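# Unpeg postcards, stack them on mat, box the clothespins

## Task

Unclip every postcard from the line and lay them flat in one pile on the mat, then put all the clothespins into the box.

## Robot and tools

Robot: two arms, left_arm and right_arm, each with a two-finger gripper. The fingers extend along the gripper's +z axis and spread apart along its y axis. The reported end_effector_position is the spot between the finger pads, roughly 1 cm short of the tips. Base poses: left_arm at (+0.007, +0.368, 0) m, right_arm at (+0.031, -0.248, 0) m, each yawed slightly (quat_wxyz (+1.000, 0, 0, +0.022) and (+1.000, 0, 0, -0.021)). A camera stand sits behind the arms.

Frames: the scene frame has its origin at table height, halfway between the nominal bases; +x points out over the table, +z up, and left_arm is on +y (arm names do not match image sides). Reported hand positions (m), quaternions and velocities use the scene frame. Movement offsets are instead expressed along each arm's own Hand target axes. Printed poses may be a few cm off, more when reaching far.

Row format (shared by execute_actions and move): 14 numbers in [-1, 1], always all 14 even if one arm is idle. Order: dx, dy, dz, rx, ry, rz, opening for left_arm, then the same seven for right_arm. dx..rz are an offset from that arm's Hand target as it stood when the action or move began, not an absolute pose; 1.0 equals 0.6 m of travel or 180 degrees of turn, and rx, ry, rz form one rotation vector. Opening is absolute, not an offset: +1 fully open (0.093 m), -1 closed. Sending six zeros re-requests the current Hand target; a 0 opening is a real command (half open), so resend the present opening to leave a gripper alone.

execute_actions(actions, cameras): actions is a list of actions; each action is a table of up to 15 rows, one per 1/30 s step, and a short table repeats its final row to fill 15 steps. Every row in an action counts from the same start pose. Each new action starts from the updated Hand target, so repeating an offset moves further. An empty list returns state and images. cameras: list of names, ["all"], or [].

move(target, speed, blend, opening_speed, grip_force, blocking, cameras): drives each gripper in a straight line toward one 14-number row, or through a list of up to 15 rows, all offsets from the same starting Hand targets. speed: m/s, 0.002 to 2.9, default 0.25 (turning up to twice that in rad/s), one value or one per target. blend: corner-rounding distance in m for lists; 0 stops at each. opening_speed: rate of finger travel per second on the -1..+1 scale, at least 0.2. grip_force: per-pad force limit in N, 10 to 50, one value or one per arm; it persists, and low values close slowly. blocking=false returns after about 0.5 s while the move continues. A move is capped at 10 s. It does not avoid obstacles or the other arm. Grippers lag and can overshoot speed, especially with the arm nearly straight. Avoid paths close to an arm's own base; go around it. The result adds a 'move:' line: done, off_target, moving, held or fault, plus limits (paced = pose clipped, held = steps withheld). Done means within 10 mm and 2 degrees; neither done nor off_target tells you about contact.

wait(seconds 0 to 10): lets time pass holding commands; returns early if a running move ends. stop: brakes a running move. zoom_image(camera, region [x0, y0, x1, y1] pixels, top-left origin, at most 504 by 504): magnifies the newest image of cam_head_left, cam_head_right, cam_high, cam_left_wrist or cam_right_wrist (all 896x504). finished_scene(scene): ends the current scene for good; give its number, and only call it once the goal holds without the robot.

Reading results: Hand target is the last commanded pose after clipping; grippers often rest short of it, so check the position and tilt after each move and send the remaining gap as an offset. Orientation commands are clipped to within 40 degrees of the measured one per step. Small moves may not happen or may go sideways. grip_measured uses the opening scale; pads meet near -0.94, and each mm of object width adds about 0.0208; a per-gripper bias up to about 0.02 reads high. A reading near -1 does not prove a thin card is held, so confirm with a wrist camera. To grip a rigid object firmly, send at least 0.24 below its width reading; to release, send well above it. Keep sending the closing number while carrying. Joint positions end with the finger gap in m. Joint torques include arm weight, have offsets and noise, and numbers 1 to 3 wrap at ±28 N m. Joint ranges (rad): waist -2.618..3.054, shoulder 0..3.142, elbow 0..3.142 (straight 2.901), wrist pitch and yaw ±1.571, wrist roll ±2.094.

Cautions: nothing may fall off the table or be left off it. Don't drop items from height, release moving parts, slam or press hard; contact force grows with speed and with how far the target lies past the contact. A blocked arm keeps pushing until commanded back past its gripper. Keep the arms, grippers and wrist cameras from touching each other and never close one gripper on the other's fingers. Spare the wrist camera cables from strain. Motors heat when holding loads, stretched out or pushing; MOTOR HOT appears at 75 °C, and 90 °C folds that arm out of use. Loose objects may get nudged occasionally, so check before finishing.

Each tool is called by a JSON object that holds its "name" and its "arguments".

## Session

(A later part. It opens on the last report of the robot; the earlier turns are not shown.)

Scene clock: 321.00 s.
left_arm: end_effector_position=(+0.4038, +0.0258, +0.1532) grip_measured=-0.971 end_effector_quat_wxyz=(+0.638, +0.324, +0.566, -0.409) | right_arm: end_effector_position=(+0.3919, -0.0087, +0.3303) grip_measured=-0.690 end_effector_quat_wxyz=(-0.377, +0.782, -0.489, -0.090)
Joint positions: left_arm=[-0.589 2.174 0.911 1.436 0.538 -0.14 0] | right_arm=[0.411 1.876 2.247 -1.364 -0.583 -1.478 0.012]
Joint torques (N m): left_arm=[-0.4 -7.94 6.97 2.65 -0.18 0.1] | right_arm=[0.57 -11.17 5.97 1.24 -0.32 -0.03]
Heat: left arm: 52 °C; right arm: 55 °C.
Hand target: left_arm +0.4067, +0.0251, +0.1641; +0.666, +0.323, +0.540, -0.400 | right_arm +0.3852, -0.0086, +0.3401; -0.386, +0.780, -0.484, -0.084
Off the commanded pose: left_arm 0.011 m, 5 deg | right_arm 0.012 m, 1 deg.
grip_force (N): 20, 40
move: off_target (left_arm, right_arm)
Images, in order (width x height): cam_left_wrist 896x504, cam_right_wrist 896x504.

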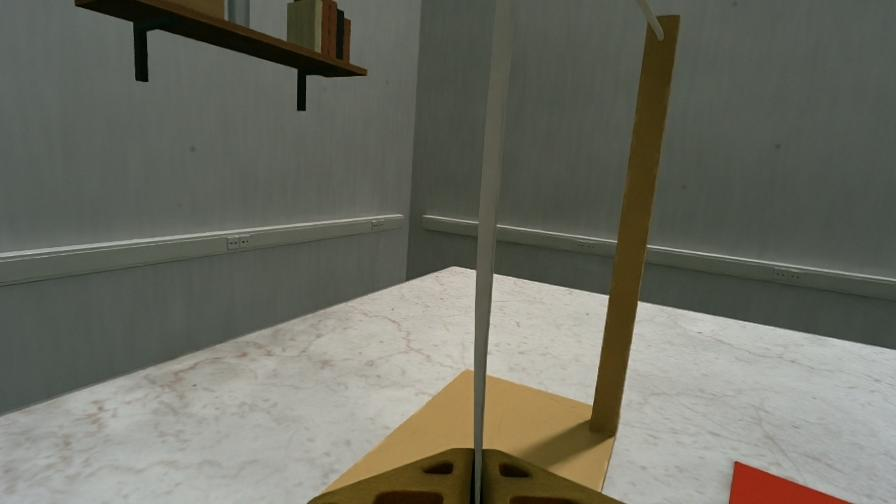

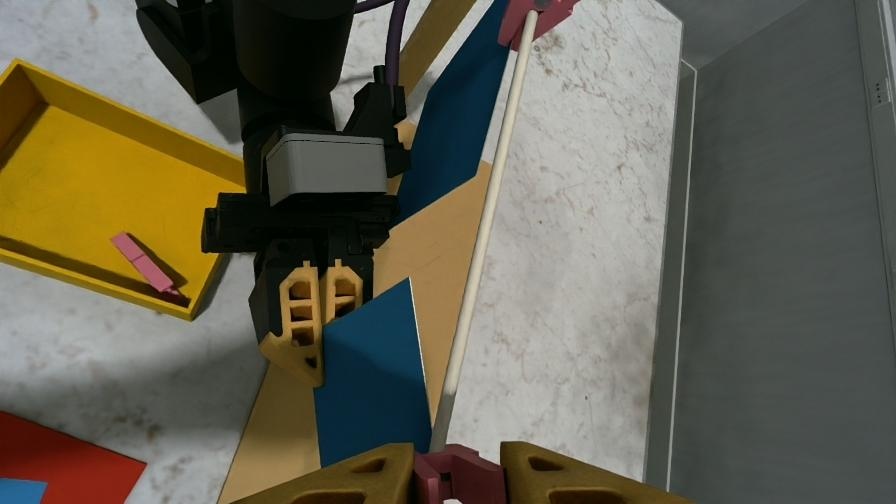

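{"name": "move", "arguments": {"target": [0,0,0,0,0,0,-1,-0.0589,-0.0608,-0.0805,0,0,0,-0.85], "speed": 0.08, "cameras": ["cam_left_wrist","cam_right_wrist"]}}

Scene clock: 326.47 s.
left_arm: end_effector_position=(+0.4038, +0.0258, +0.1532) grip_measured=-0.971 end_effector_quat_wxyz=(+0.638, +0.324, +0.566, -0.409) | right_arm: end_effector_position=(+0.3841, -0.0119, +0.4138) grip_measured=-0.697 end_effector_quat_wxyz=(-0.447, +0.754, -0.479, -0.052)
Joint positions: left_arm=[-0.589 2.174 0.911 1.436 0.538 -0.14 0] | right_arm=[0.411 1.986 2.741 -1.547 -0.582 -1.397 0.012]
Joint torques (N m): left_arm=[-0.44 -7.98 7.01 2.66 -0.18 0.12] | right_arm=[0.28 -6.35 6.78 1.32 -0.4 -0.02]
Heat: left arm: 52 °C; right arm: 55 °C.
Hand target: left_arm +0.4067, +0.0251, +0.1641; +0.666, +0.323, +0.540, -0.400 | right_arm +0.3850, -0.0087, +0.4102; -0.386, +0.780, -0.485, -0.084
Off the commanded pose: left_arm 0.011 m, 5 deg | right_arm 0.005 m, 8 deg.
joint sent to its limit (right arm) — joint 4 (wrist pitch), lower limit. The joint targets are off in orientation, not in position.
grip_force (N): 20, 40
move: off_target (left_arm, right_arm)
Images, in order (width x height): cam_left_wrist 896x504, cam_right_wrist 896x504.

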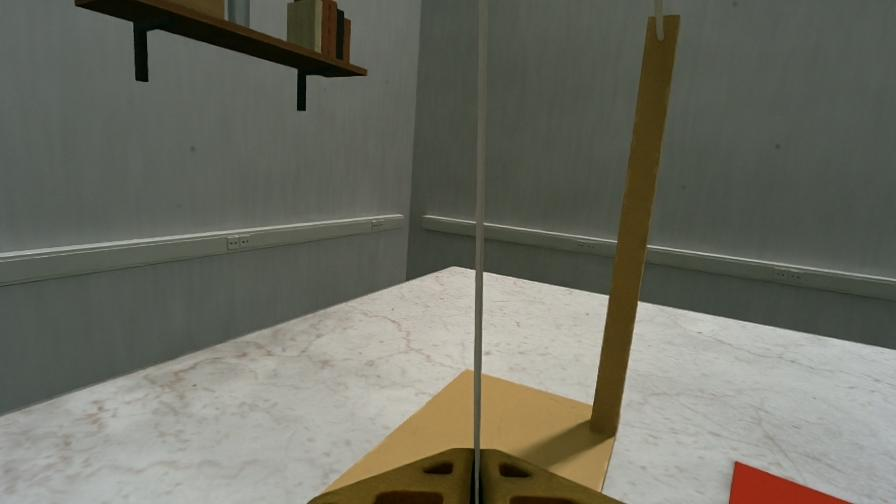

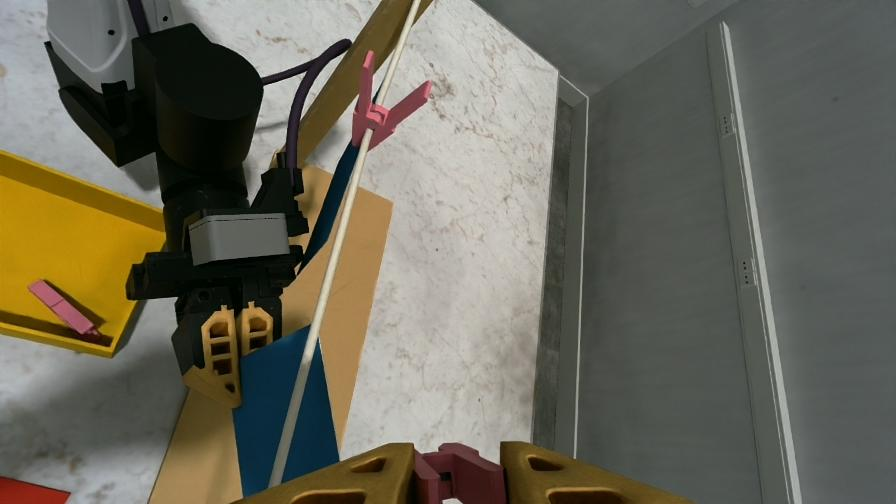

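{"name": "move", "arguments": {"target": [[0,0,0,0,0,0,-1,0.04,0.2045,-0.1847,0,0,0,-0.85],[0.0342,-0.0147,-0.0153,0,0,0,-1,0.3537,0.3285,-0.4358,0.1823,0.1883,0.2492,-0.85],[-0.0943,-0.166,-0.1568,0,0,0,-1,0.3537,0.3285,-0.4358,0.1823,0.1883,0.2492,-0.85]], "speed": [0.2,0.28,0.15], "blend": [0.03,0.005,0], "cameras": ["cam_left_wrist","cam_head_left"]}}

Scene clock: 343.67 s.
left_arm: end_effector_position=(+0.2722, +0.0647, +0.1678) grip_measured=-0.971 end_effector_quat_wxyz=(+0.614, +0.332, +0.592, -0.402) | right_arm: end_effector_position=(+0.2696, -0.3766, +0.3761) grip_measured=-0.697 end_effector_quat_wxyz=(+0.377, -0.396, +0.824, -0.148)
Joint positions: left_arm=[-0.731 1.716 0.36 1.442 0.403 -0.102 0] | right_arm=[-0.837 1.353 1.909 -1.557 -0.649 -1.578 0.012]
Joint torques (N m): left_arm=[-0.4 -7.21 4.59 3.19 -0.2 0.13] | right_arm=[-0.44 -2.11 7.97 1.13 -0.34 -0.02]
Heat: left arm: 53 °C; right arm: 55 °C.
Hand target: left_arm +0.2699, +0.0696, +0.2001; +0.666, +0.323, +0.540, -0.400 | right_arm +0.2693, -0.3801, +0.3800; +0.370, -0.397, +0.829, -0.136
Off the commanded pose: left_arm 0.033 m, 8 deg | right_arm 0.005 m, 2 deg.
joint sent to its limit (left arm) — joint 4 (wrist pitch), upper limit. The joint targets still meet the commanded pose.
joint sent to its limit (right arm) — joint 4 (wrist pitch), lower limit. The joint targets still meet the commanded pose.
grip_force (N): 20, 40
move: off_target (left_arm)
Images, in order (width x height): cam_head_left 896x504, cam_left_wrist 896x504.

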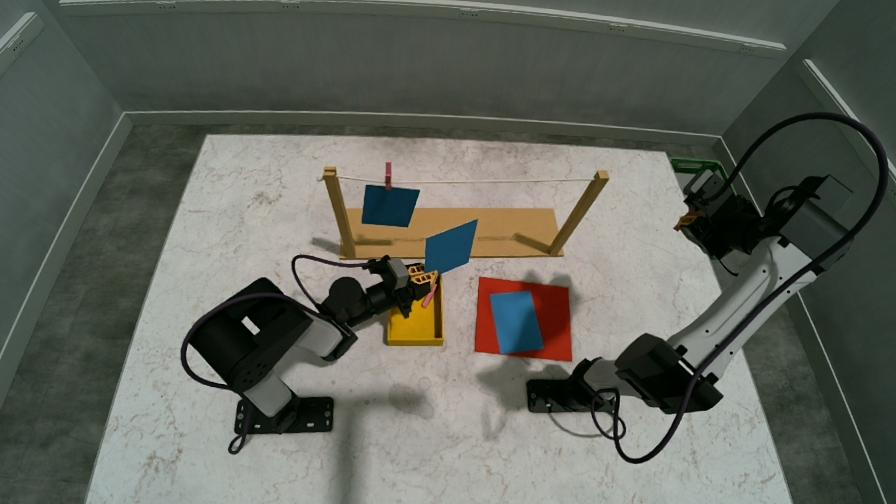

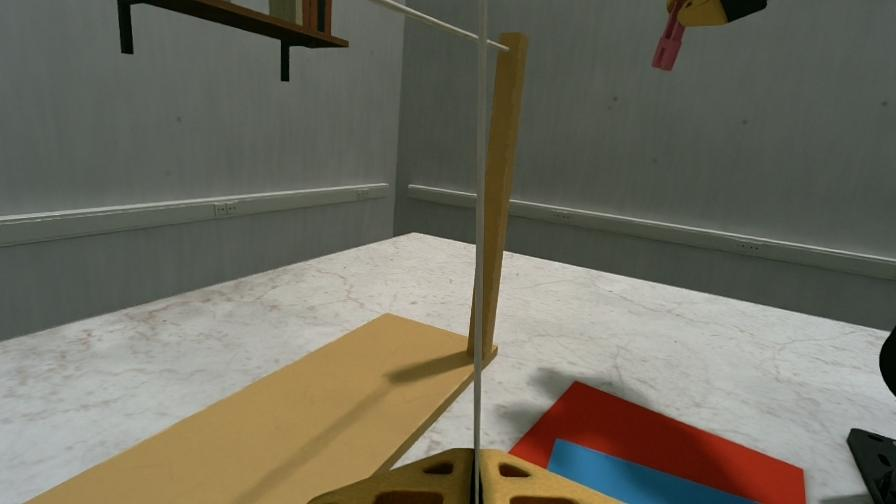

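{"name": "move", "arguments": {"target": [-0.0635,-0.1583,0.1005,-0.0662,0.2348,-0.4374,-1,0,0,0,0,0,0,-0.85], "speed": 0.22, "cameras": ["cam_left_wrist","cam_head_left"]}}

Scene clock: 349.87 s.
left_arm: end_effector_position=(+0.2113, -0.0154, +0.2459) grip_measured=-0.972 end_effector_quat_wxyz=(+0.081, -0.036, +0.840, -0.535) | right_arm: end_effector_position=(+0.2696, -0.3766, +0.3761) grip_measured=-0.697 end_effector_quat_wxyz=(+0.377, -0.396, +0.824, -0.148)
Joint positions: left_arm=[-0.97 1.395 1.059 -0.132 0.407 -1.265 0] | right_arm=[-0.837 1.353 1.909 -1.557 -0.649 -1.578 0.012]
Joint torques (N m): left_arm=[-0.51 -4.4 10.65 2 0.27 -0.1] | right_arm=[-0.43 -2.11 7.97 1.12 -0.35 -0.03]
Heat: left arm: 52 °C; right arm: 54 °C.
Hand target: left_arm +0.2104, -0.0201, +0.2501; +0.074, -0.036, +0.840, -0.537 | right_arm +0.2693, -0.3801, +0.3800; +0.370, -0.397, +0.829, -0.136
Off the commanded pose: left_arm 0.006 m, 1 deg | right_arm 0.005 m, 2 deg.
joint sent to its limit (right arm) — joint 4 (wrist pitch), lower limit. The joint targets still meet the commanded pose.
grip_force (N): 20, 40
move: done
Images, in order (width x height): cam_head_left 896x504, cam_left_wrist 896x504.

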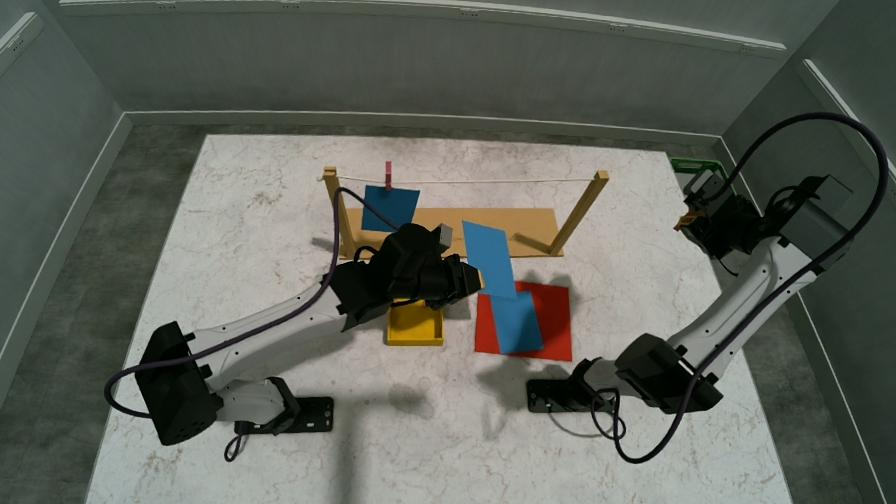

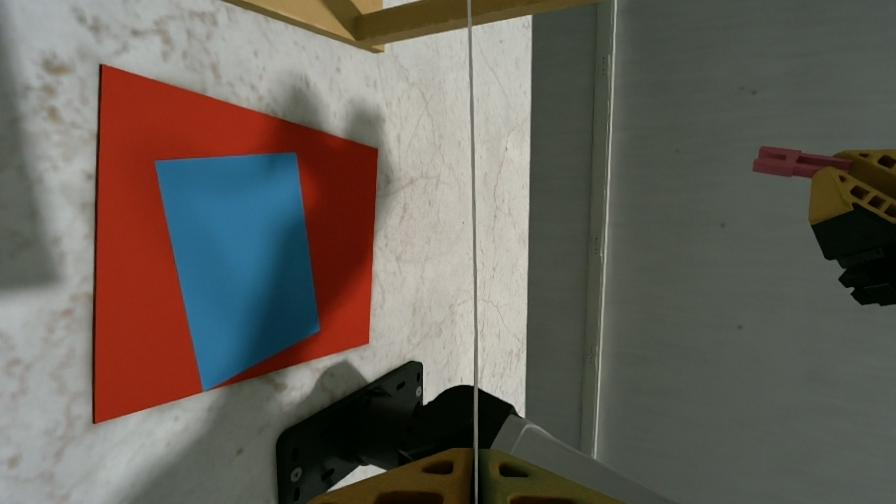

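{"name": "move", "arguments": {"target": [0.0727,0.1243,0.196,0,0,0,-1,0,0,0,0,0,0,-0.85], "speed": 0.12, "cameras": ["cam_head_left","cam_left_wrist"]}}

{"name": "zoom_image", "arguments": {"camera": "cam_head_left", "region": [440, 240, 600, 370]}}

Scene clock: 357.43 s.
left_arm: end_effector_position=(+0.1846, -0.0992, +0.1346) grip_measured=-0.972 end_effector_quat_wxyz=(+0.066, -0.028, +0.840, -0.537) | right_arm: end_effector_position=(+0.2696, -0.3766, +0.3761) grip_measured=-0.697 end_effector_quat_wxyz=(+0.377, -0.396, +0.824, -0.148)
Joint positions: left_arm=[-1.16 1.768 0.958 0.366 0.271 -1.355 0] | right_arm=[-0.837 1.353 1.909 -1.557 -0.649 -1.578 0.012]
Joint torques (N m): left_arm=[-0.31 -6.99 7.02 2.33 -0.08 -0.08] | right_arm=[-0.46 -2.11 7.97 1.12 -0.34 -0.02]
Heat: left arm: 51 °C; right arm: 54 °C.
Hand target: left_arm +0.1878, -0.1001, +0.1301; +0.074, -0.035, +0.840, -0.537 | right_arm +0.2693, -0.3801, +0.3800; +0.370, -0.397, +0.829, -0.136
Off the commanded pose: left_arm 0.006 m, 1 deg | right_arm 0.005 m, 2 deg.
joint sent to its limit (right arm) — joint 4 (wrist pitch), lower limit. The joint targets still meet the commanded pose.
grip_force (N): 20, 40
move: done
Images, in order (width x height): cam_head_left 896x504, cam_left_wrist 896x504.

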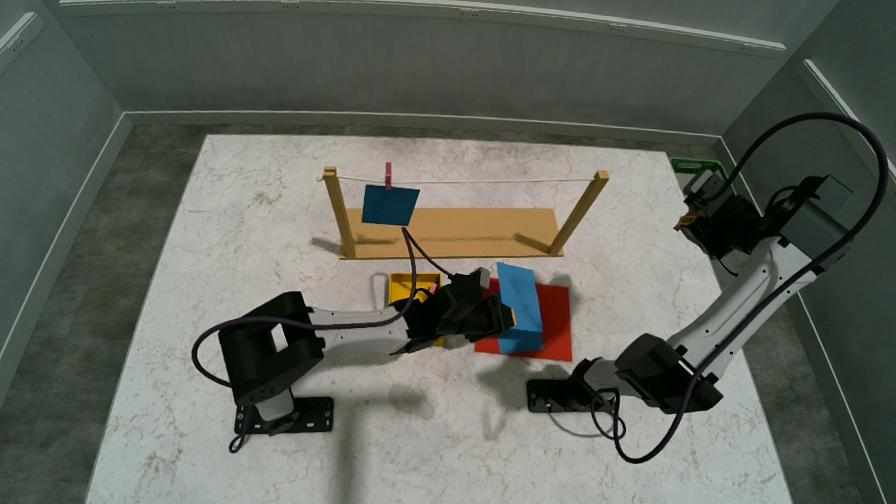

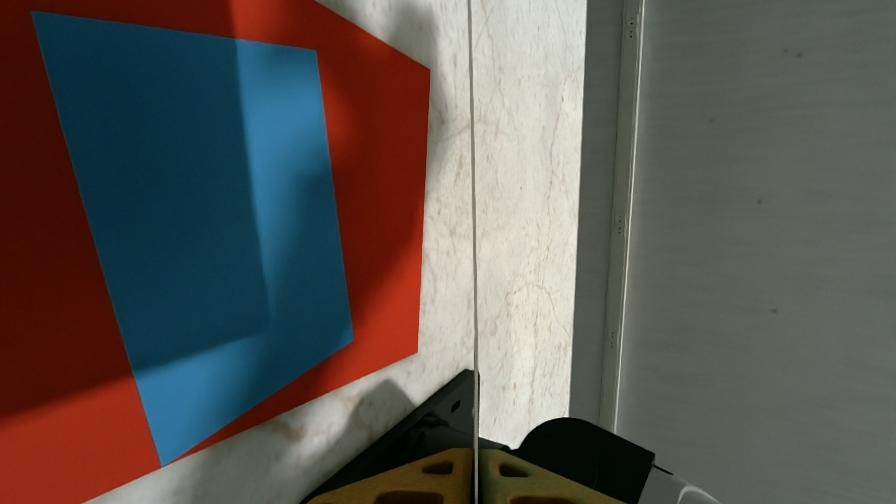

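Scaled by 3.150 from the camera's 896x504 image, which has a finer 1280x720 frame.

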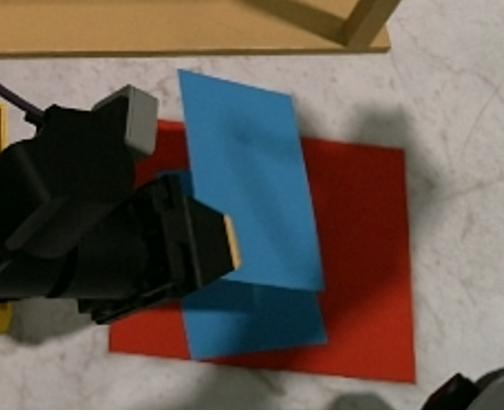

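{"name": "move", "arguments": {"target": [0.0249,0.0977,0.0792,0,0,0,-1,0,0,0,0,0,0,-0.85], "speed": 0.06, "cameras": ["cam_head_left","cam_left_wrist"]}}

{"name": "zoom_image", "arguments": {"camera": "cam_head_left", "region": [440, 240, 600, 370]}}

Scene clock: 363.83 s.
left_arm: end_effector_position=(+0.1801, -0.1200, +0.0620) grip_measured=-0.972 end_effector_quat_wxyz=(+0.066, -0.029, +0.840, -0.538) | right_arm: end_effector_position=(+0.2696, -0.3766, +0.3761) grip_measured=-0.697 end_effector_quat_wxyz=(+0.377, -0.396, +0.824, -0.148)
Joint positions: left_arm=[-1.197 2.016 0.929 0.649 0.238 -1.373 0] | right_arm=[-0.837 1.353 1.909 -1.557 -0.649 -1.578 0.012]
Joint torques (N m): left_arm=[-0.5 -7.84 6.02 2.37 -0.12 -0.06] | right_arm=[-0.42 -2.11 7.97 1.12 -0.35 -0.03]
Heat: left arm: 50 °C; right arm: 54 °C.
Hand target: left_arm +0.1818, -0.1200, +0.0561; +0.074, -0.035, +0.840, -0.537 | right_arm +0.2693, -0.3801, +0.3800; +0.370, -0.397, +0.829, -0.136
Off the commanded pose: left_arm 0.006 m, 1 deg | right_arm 0.005 m, 2 deg.
joint sent to its limit (right arm) — joint 4 (wrist pitch), lower limit. The joint targets still meet the commanded pose.
grip_force (N): 20, 40
move: done
Images, in order (width x height): cam_head_left 896x504, cam_left_wrist 896x504.

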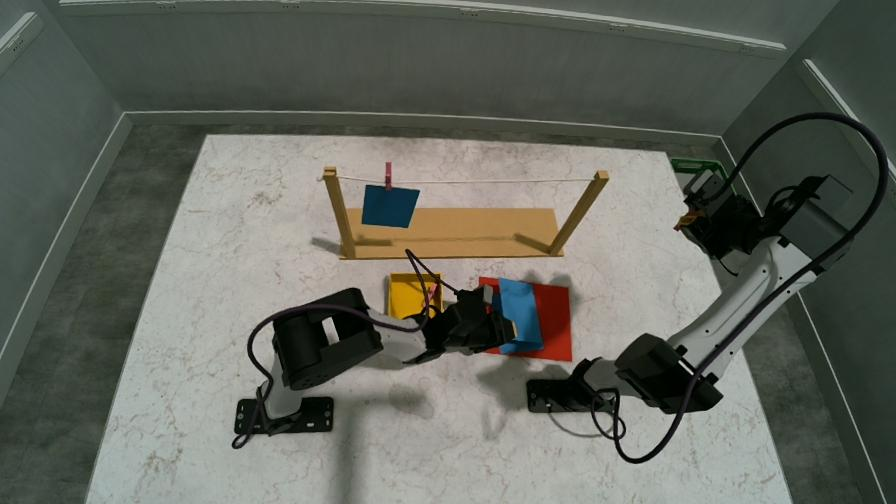

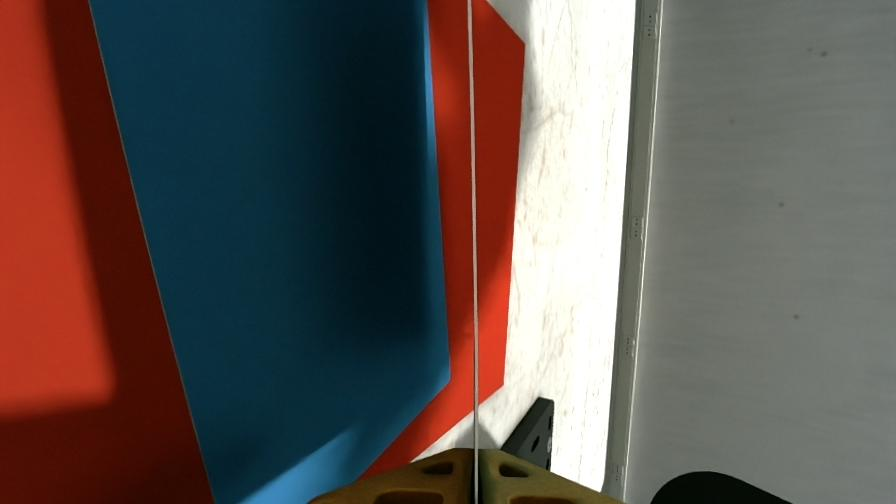

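Scaled by 3.150 from the camera's 896x504 image, which has a finer 1280x720 frame.

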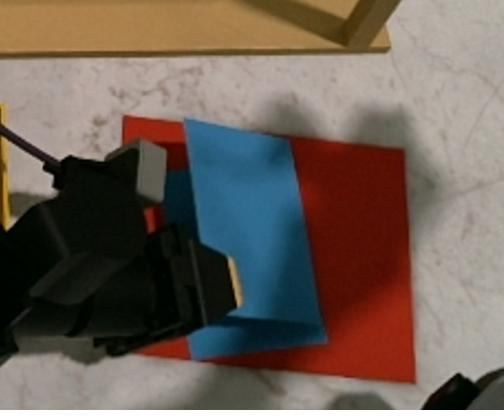

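{"name": "move", "arguments": {"target": [[0,0,0,0,0,0,-0.6,0,0,0,0,0,0,-0.85],[0,0.0183,-0.0513,0,0,0,-0.6,0,0,0,0,0,0,-0.85],[0,-0.1185,-0.14,0,0,0,-0.6,0,0,0,0,0,0,-0.85]], "speed": [0.05,0.05,0.12], "opening_speed": 0.3, "cameras": ["cam_head_left","cam_left_wrist"]}}

{"name": "zoom_image", "arguments": {"camera": "cam_head_left", "region": [440, 240, 600, 370]}}

Scene clock: 370.90 s.
left_arm: end_effector_position=(+0.1661, -0.0720, +0.1404) grip_measured=-0.603 end_effector_quat_wxyz=(+0.066, -0.037, +0.847, -0.527) | right_arm: end_effector_position=(+0.2696, -0.3766, +0.3761) grip_measured=-0.697 end_effector_quat_wxyz=(+0.377, -0.396, +0.824, -0.148)
Joint positions: left_arm=[-1.183 1.636 0.855 0.316 0.237 -1.373 0.016] | right_arm=[-0.837 1.353 1.909 -1.557 -0.649 -1.578 0.012]
Joint torques (N m): left_arm=[-0.53 -8.77 9.2 2.02 0.02 0] | right_arm=[-0.5 -2.14 7.99 1.12 -0.35 -0.02]
Heat: left arm: 51 °C; right arm: 54 °C.
Hand target: left_arm +0.1669, -0.0746, +0.1551; +0.074, -0.036, +0.840, -0.536 | right_arm +0.2693, -0.3801, +0.3800; +0.370, -0.397, +0.829, -0.136
Off the commanded pose: left_arm 0.015 m, 2 deg | right_arm 0.005 m, 2 deg.
joint sent to its limit (right arm) — joint 4 (wrist pitch), lower limit. The joint targets still meet the commanded pose.
grip_force (N): 20, 40
move: off_target (left_arm)
Images, in order (width x height): cam_head_left 896x504, cam_left_wrist 896x504.

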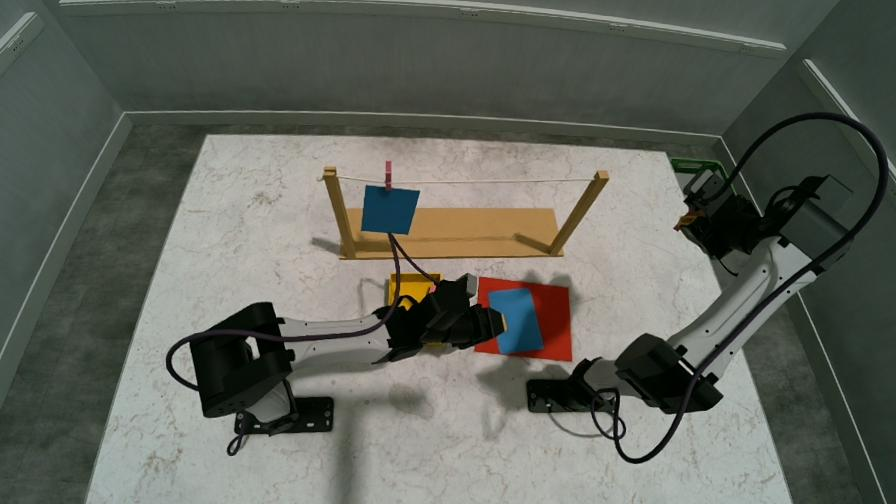

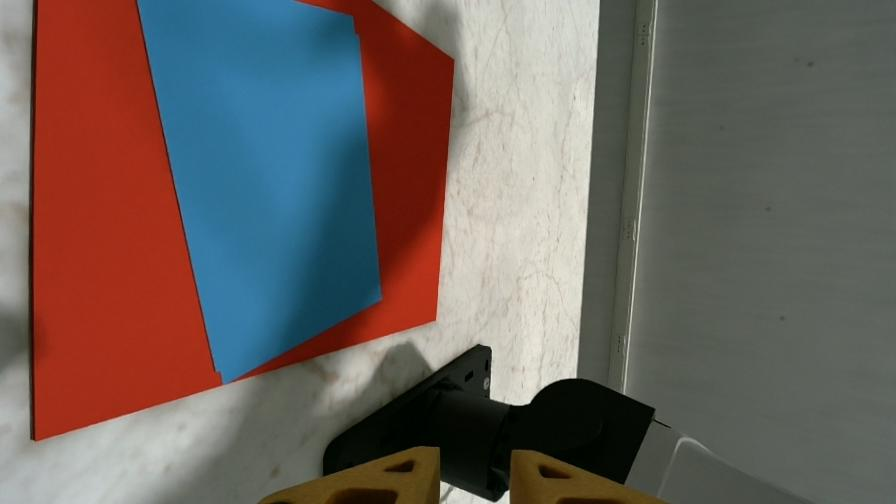

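Scaled by 3.150 from the camera's 896x504 image, which has a finer 1280x720 frame.

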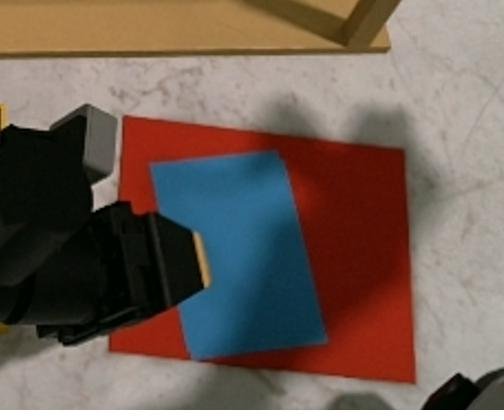

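{"name": "move", "arguments": {"target": [[-0.0736,-0.1107,-0.1246,0,0,0,-0.6,0,0,0,0,0,0,-0.85],[-0.2335,-0.0026,-0.5691,0.0662,-0.2348,0.4374,-0.6,-0.2503,0.3667,0.099,-0.1487,-0.1535,-0.2031,-0.85],[-0.2335,-0.0026,-0.5691,0.0662,-0.2348,0.4374,-0.6,-0.4078,0.6998,0.2043,-0.1487,-0.1535,-0.2031,-0.85]], "speed": [0.15,0.27,0.2], "blend": [0.02,0.02,0], "cameras": ["cam_head_left","cam_right_wrist"]}}

Scene clock: 393.77 s.
left_arm: end_effector_position=(+0.2511, +0.2501, +0.3129) grip_measured=-0.602 end_effector_quat_wxyz=(+0.669, +0.320, +0.540, -0.398) | right_arm: end_effector_position=(+0.2238, +0.0828, +0.2038) grip_measured=-0.697 end_effector_quat_wxyz=(-0.392, +0.728, -0.560, -0.042)
Joint positions: left_arm=[0.118 0.974 0.348 1.204 1.172 -0.544 0.016] | right_arm=[1.093 1.322 1.087 -0.526 0.021 -0.788 0.012]
Joint torques (N m): left_arm=[0.32 -0.44 6.5 1.47 -0.09 -0.14] | right_arm=[0.46 -3.99 8.28 1.71 0.01 0.04]
Heat: left arm: 49 °C; right arm: 54 °C.
Hand target: left_arm +0.2498, +0.2501, +0.3098; +0.666, +0.323, +0.540, -0.400 | right_arm +0.2242, +0.0859, +0.2011; -0.393, +0.725, -0.564, -0.043
Off the commanded pose: left_arm 0.003 m, 1 deg | right_arm 0.004 m, 1 deg.
grip_force (N): 20, 40
move: done
Images, in order (width x height): cam_head_left 896x504, cam_right_wrist 896x504.

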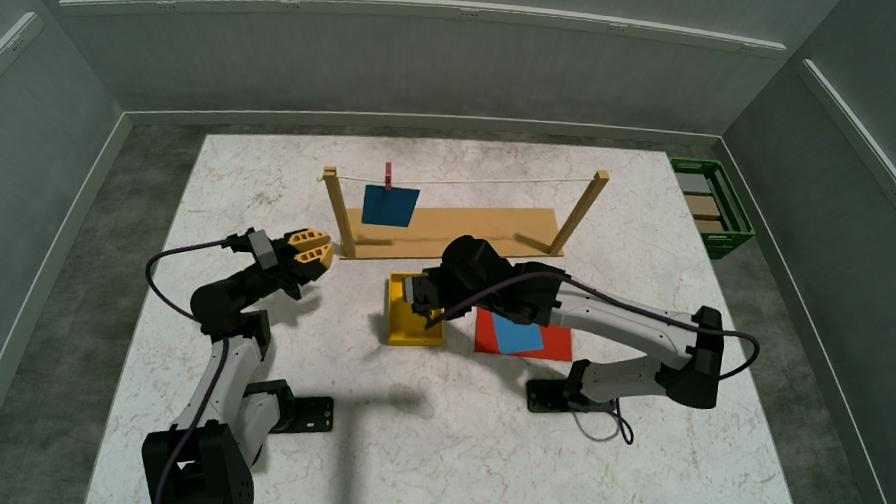

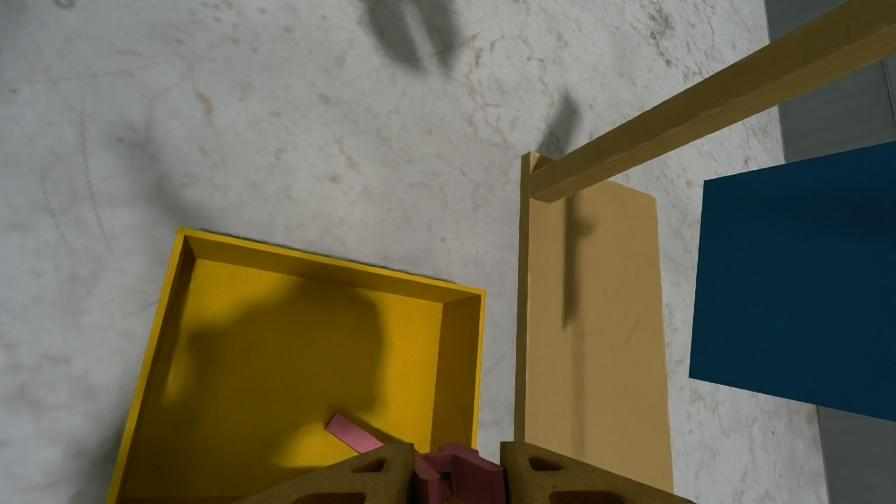

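{"name": "move", "arguments": {"target": [[0,0,0,0,0,0,-0.6,0.0961,0.1537,0.1744,0,0,0,-0.85],[0,0,0,0,0,0,-0.6,0.0961,0.1537,0.1744,0,0,0,0.0],[0,0,0,0,0,0,-0.6,-0.0124,0.0043,-0.018,0,0,0,0.0]], "speed": [0.1,0.1,0.15], "opening_speed": 0.4, "cameras": ["cam_right_wrist"]}}

Scene clock: 403.93 s.
left_arm: end_effector_position=(+0.2511, +0.2501, +0.3129) grip_measured=-0.602 end_effector_quat_wxyz=(+0.669, +0.320, +0.540, -0.398) | right_arm: end_effector_position=(+0.2143, +0.0847, +0.1981) grip_measured=-0.002 end_effector_quat_wxyz=(-0.382, +0.727, -0.569, -0.038)
Joint positions: left_arm=[0.118 0.974 0.348 1.204 1.172 -0.544 0.016] | right_arm=[1.136 1.326 1.084 -0.543 0.062 -0.745 0.045]
Joint torques (N m): left_arm=[0.34 -0.47 6.52 1.47 -0.1 -0.14] | right_arm=[-0.58 -6.17 10.77 1.49 -0.15 -0.21]
Heat: left arm: 47 °C; right arm: 55 °C.
Hand target: left_arm +0.2498, +0.2501, +0.3098; +0.666, +0.323, +0.540, -0.400 | right_arm +0.2152, +0.0849, +0.2110; -0.393, +0.725, -0.564, -0.043
Off the commanded pose: left_arm 0.003 m, 1 deg | right_arm 0.013 m, 2 deg.
grip_force (N): 20, 40
move: off_target (right_arm); target 2's new opening was sent with right_arm's hand 0.018 m and 2 deg from that target
Images, in order (width x height): cam_right_wrist 896x504.

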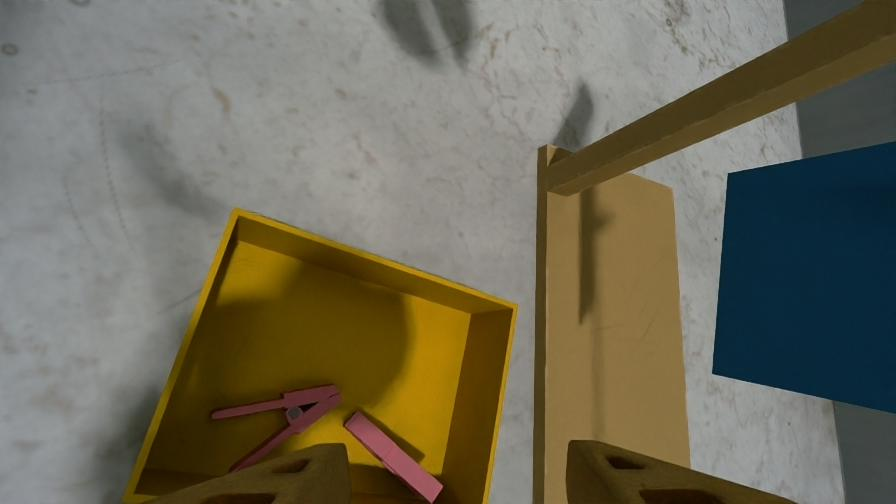

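{"name": "move", "arguments": {"target": [[0,0,0,0,0,0,-0.6,0.1783,-0.1047,-0.1213,0.0136,-0.26,0.2068,-0.2],[0,0,0,0,0,0,-0.6,0.1663,-0.219,0.0957,0.0136,-0.26,0.2068,-0.2]], "speed": [0.2,0.12], "blend": [0.02,0], "cameras": ["cam_head_left","cam_right_wrist","cam_left_wrist"]}}

Scene clock: 416.63 s.
left_arm: end_effector_position=(+0.2511, +0.2501, +0.3129) grip_measured=-0.602 end_effector_quat_wxyz=(+0.669, +0.320, +0.540, -0.398) | right_arm: end_effector_position=(+0.3797, +0.0451, +0.1864) grip_measured=-0.198 end_effector_quat_wxyz=(+0.556, -0.431, +0.565, +0.432)
Joint positions: left_arm=[0.118 0.974 0.348 1.204 1.172 -0.544 0.016] | right_arm=[0.444 1.81 0.771 1.025 -0.91 -0.003 0.036]
Joint torques (N m): left_arm=[0.32 -0.44 6.54 1.46 -0.1 -0.14] | right_arm=[0.59 -6.2 8.94 1.82 0.06 -0.08]
Heat: left arm: 46 °C; right arm: 56 °C.
Hand target: left_arm +0.2498, +0.2501, +0.3098; +0.666, +0.323, +0.540, -0.400 | right_arm +0.3849, +0.0496, +0.1894; +0.561, -0.429, +0.561, +0.431
Off the commanded pose: left_arm 0.003 m, 1 deg | right_arm 0.007 m, 1 deg.
grip_force (N): 20, 40
move: done
Images, in order (width x height): cam_head_left 896x504, cam_left_wrist 896x504, cam_right_wrist 896x504.

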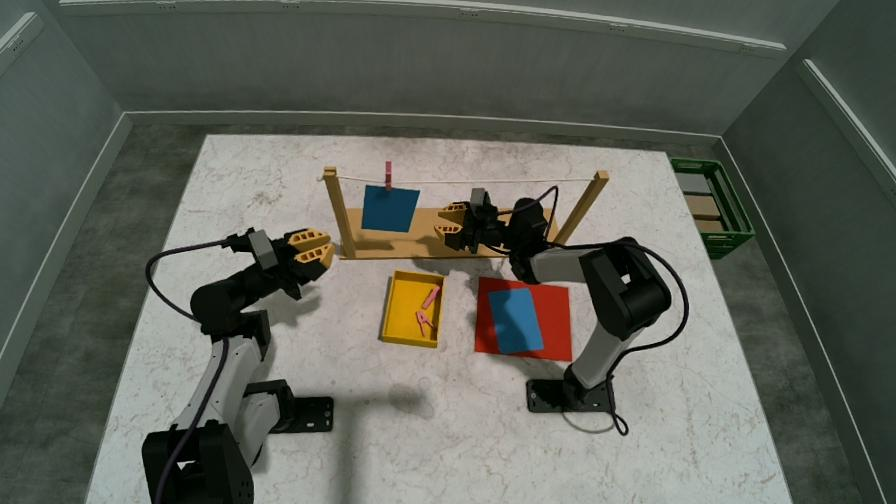

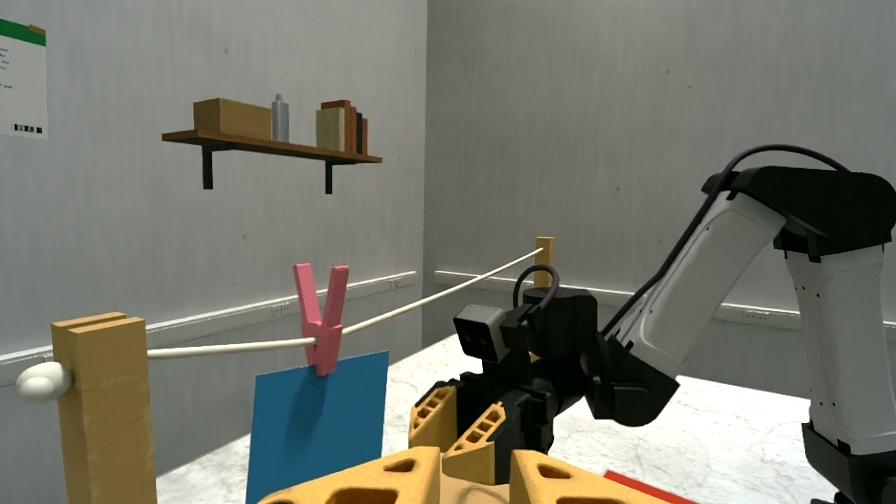

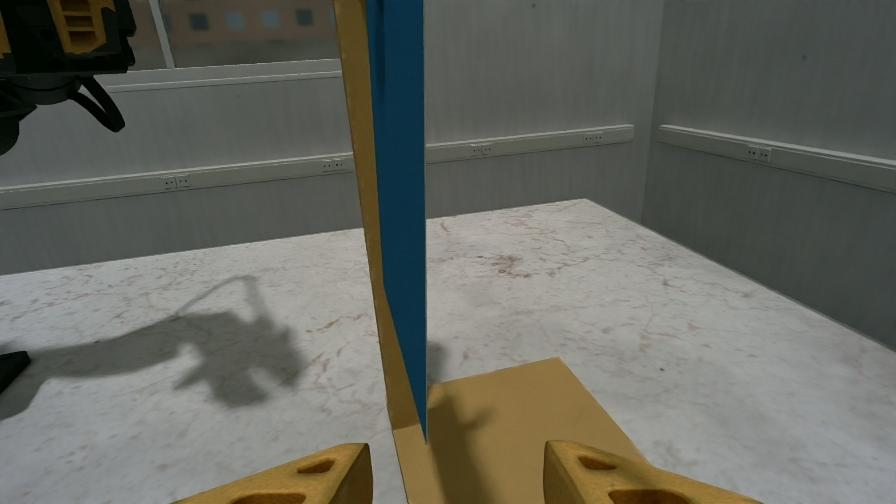

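{"name": "move", "arguments": {"target": [0,0,0,0,0,0,-0.6,0.0357,0.0208,0.033,0,0,0,-0.2], "speed": 0.08, "cameras": ["cam_right_wrist"]}}

Scene clock: 425.07 s.
left_arm: end_effector_position=(+0.2511, +0.2501, +0.3129) grip_measured=-0.602 end_effector_quat_wxyz=(+0.669, +0.320, +0.540, -0.398) | right_arm: end_effector_position=(+0.3745, +0.0685, +0.1688) grip_measured=-0.198 end_effector_quat_wxyz=(+0.559, -0.432, +0.562, +0.431)
Joint positions: left_arm=[0.118 0.974 0.348 1.204 1.172 -0.544 0.016] | right_arm=[0.514 1.89 0.771 1.113 -0.841 -0.003 0.036]
Joint torques (N m): left_arm=[0.31 -0.4 6.5 1.48 -0.1 -0.14] | right_arm=[0.53 -6.52 7.75 1.85 0.08 -0.09]
Heat: left arm: 46 °C; right arm: 56 °C.
Hand target: left_arm +0.2498, +0.2501, +0.3098; +0.666, +0.323, +0.540, -0.400 | right_arm +0.3781, +0.0720, +0.1681; +0.562, -0.429, +0.561, +0.431
Off the commanded pose: left_arm 0.003 m, 1 deg | right_arm 0.005 m, 0 deg.
grip_force (N): 20, 40
move: done
Images, in order (width x height): cam_right_wrist 896x504.

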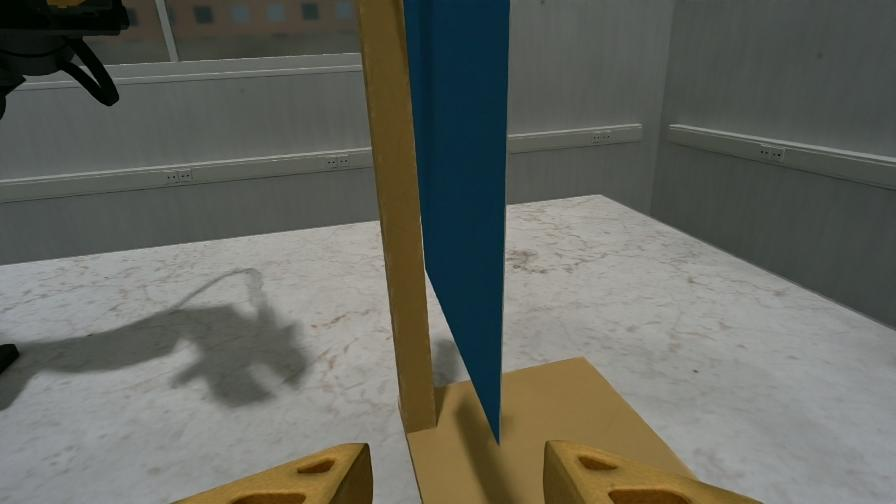

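{"name": "wait", "arguments": {"seconds": 0.5, "cameras": ["cam_right_wrist","cam_left_wrist"]}}

Scene clock: 428.83 s.
left_arm: end_effector_position=(+0.2511, +0.2501, +0.3129) grip_measured=-0.602 end_effector_quat_wxyz=(+0.669, +0.320, +0.540, -0.398) | right_arm: end_effector_position=(+0.3745, +0.0685, +0.1688) grip_measured=-0.198 end_effector_quat_wxyz=(+0.559, -0.432, +0.562, +0.431)
Joint positions: left_arm=[0.118 0.974 0.348 1.204 1.172 -0.544 0.016] | right_arm=[0.514 1.89 0.771 1.113 -0.841 -0.003 0.036]
Joint torques (N m): left_arm=[0.34 -0.46 6.54 1.46 -0.1 -0.13] | right_arm=[0.51 -6.52 7.77 1.86 0.06 -0.08]
Heat: left arm: 45 °C; right arm: 56 °C.
Hand target: left_arm +0.2498, +0.2501, +0.3098; +0.666, +0.323, +0.540, -0.400 | right_arm +0.3781, +0.0720, +0.1681; +0.562, -0.429, +0.561, +0.431
Tool commands: left_gripper/opening=-0.6 right_gripper/opening=-0.2
Off the commanded pose: left_arm 0.003 m, 1 deg | right_arm 0.005 m, 0 deg.
grip_force (N): 20, 40
wait: 0.50 s; at rest from the start
Images, in order (width x height): cam_left_wrist 896x504, cam_right_wrist 896x504.

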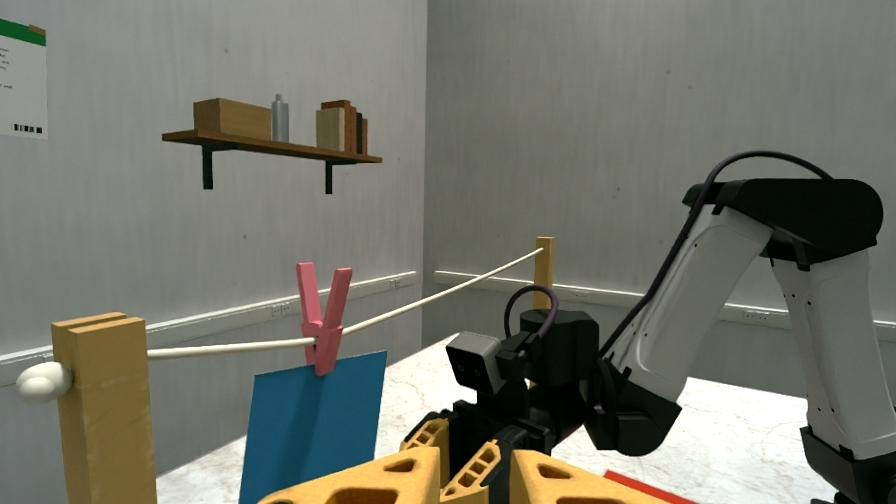

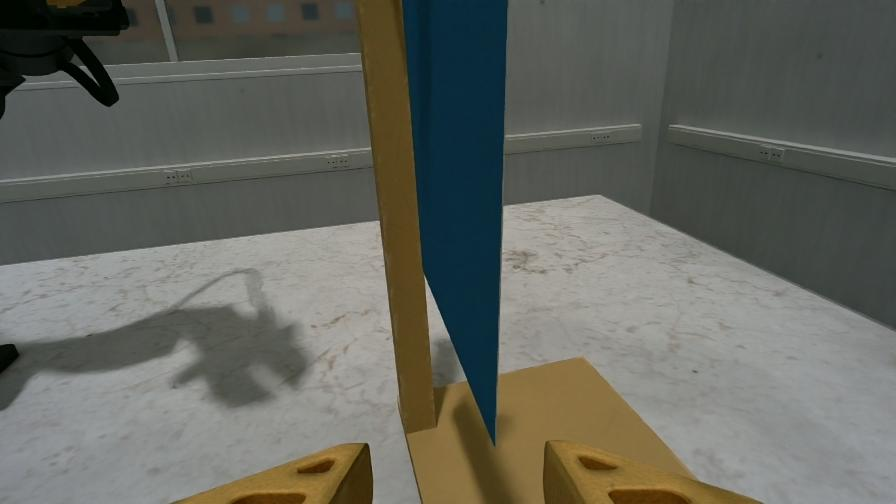

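{"name": "move", "arguments": {"target": [0,0,0,0,0,0,-0.6,0.0083,-0.0166,0.0381,0,0,0,-0.2], "speed": 0.06, "cameras": ["cam_right_wrist"]}}

Scene clock: 433.00 s.
left_arm: end_effector_position=(+0.2511, +0.2501, +0.3129) grip_measured=-0.602 end_effector_quat_wxyz=(+0.669, +0.320, +0.540, -0.398) | right_arm: end_effector_position=(+0.3889, +0.0867, +0.1657) grip_measured=-0.198 end_effector_quat_wxyz=(+0.563, -0.433, +0.557, +0.430)
Joint positions: left_arm=[0.118 0.974 0.348 1.204 1.172 -0.544 0.016] | right_arm=[0.541 1.967 0.859 1.115 -0.814 -0.003 0.036]
Joint torques (N m): left_arm=[0.32 -0.46 6.52 1.47 -0.1 -0.13] | right_arm=[0.58 -7.05 8.59 1.7 0.07 -0.09]
Heat: left arm: 45 °C; right arm: 56 °C.
Hand target: left_arm +0.2498, +0.2501, +0.3098; +0.666, +0.323, +0.540, -0.400 | right_arm +0.3935, +0.0915, +0.1632; +0.562, -0.429, +0.561, +0.431
Off the commanded pose: left_arm 0.003 m, 1 deg | right_arm 0.007 m, 1 deg.
grip_force (N): 20, 40
move: done
Images, in order (width x height): cam_right_wrist 896x504.

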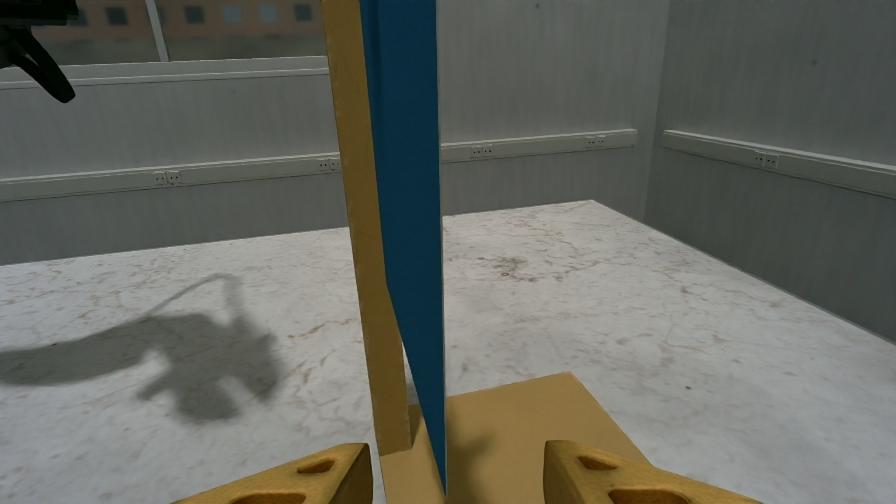

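{"name": "move", "arguments": {"target": [[0,0,0,0,0,0,-0.6,0.0083,0.0048,0.07,0,0,0,-0.2],[0,0,0,0,0,0,-0.6,0.0083,0.0048,0.07,0,0,0,-1]], "speed": 0.06, "grip_force": [20,20], "cameras": ["cam_right_wrist","cam_left_wrist"]}}

Scene clock: 441.77 s.
left_arm: end_effector_position=(+0.2511, +0.2501, +0.3129) grip_measured=-0.602 end_effector_quat_wxyz=(+0.669, +0.320, +0.540, -0.398) | right_arm: end_effector_position=(+0.3972, +0.1278, +0.1634) grip_measured=-0.983 end_effector_quat_wxyz=(+0.566, -0.433, +0.554, +0.430)
Joint positions: left_arm=[0.118 0.974 0.348 1.204 1.172 -0.544 0.016] | right_arm=[0.624 2.057 0.985 1.087 -0.732 -0.003 0]
Joint torques (N m): left_arm=[0.35 -0.44 6.53 1.48 -0.1 -0.13] | right_arm=[0.47 -7.86 8.88 1.66 0.09 -0.09]
Heat: left arm: 45 °C; right arm: 57 °C.
Hand target: left_arm +0.2498, +0.2501, +0.3098; +0.666, +0.323, +0.540, -0.400 | right_arm +0.4017, +0.1328, +0.1582; +0.562, -0.429, +0.561, +0.431
Off the commanded pose: left_arm 0.003 m, 1 deg | right_arm 0.008 m, 1 deg.
grip_force (N): 20, 20
move: done
Images, in order (width x height): cam_left_wrist 896x504, cam_right_wrist 896x504.

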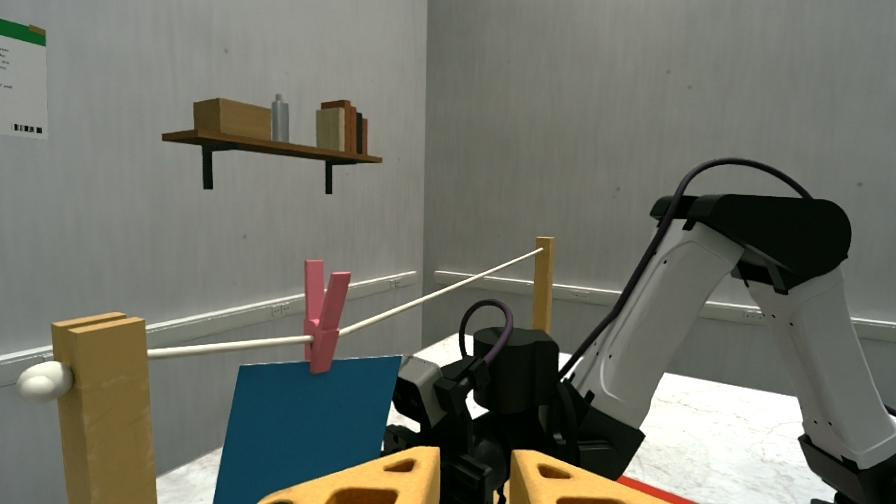

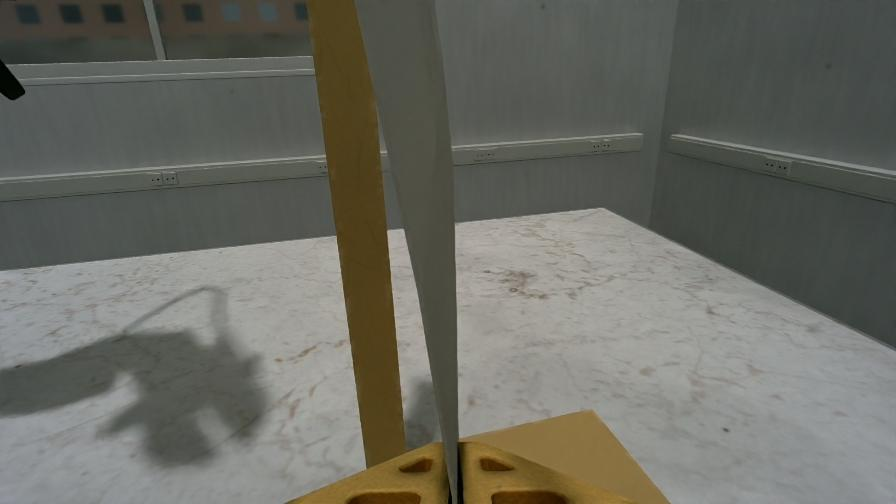

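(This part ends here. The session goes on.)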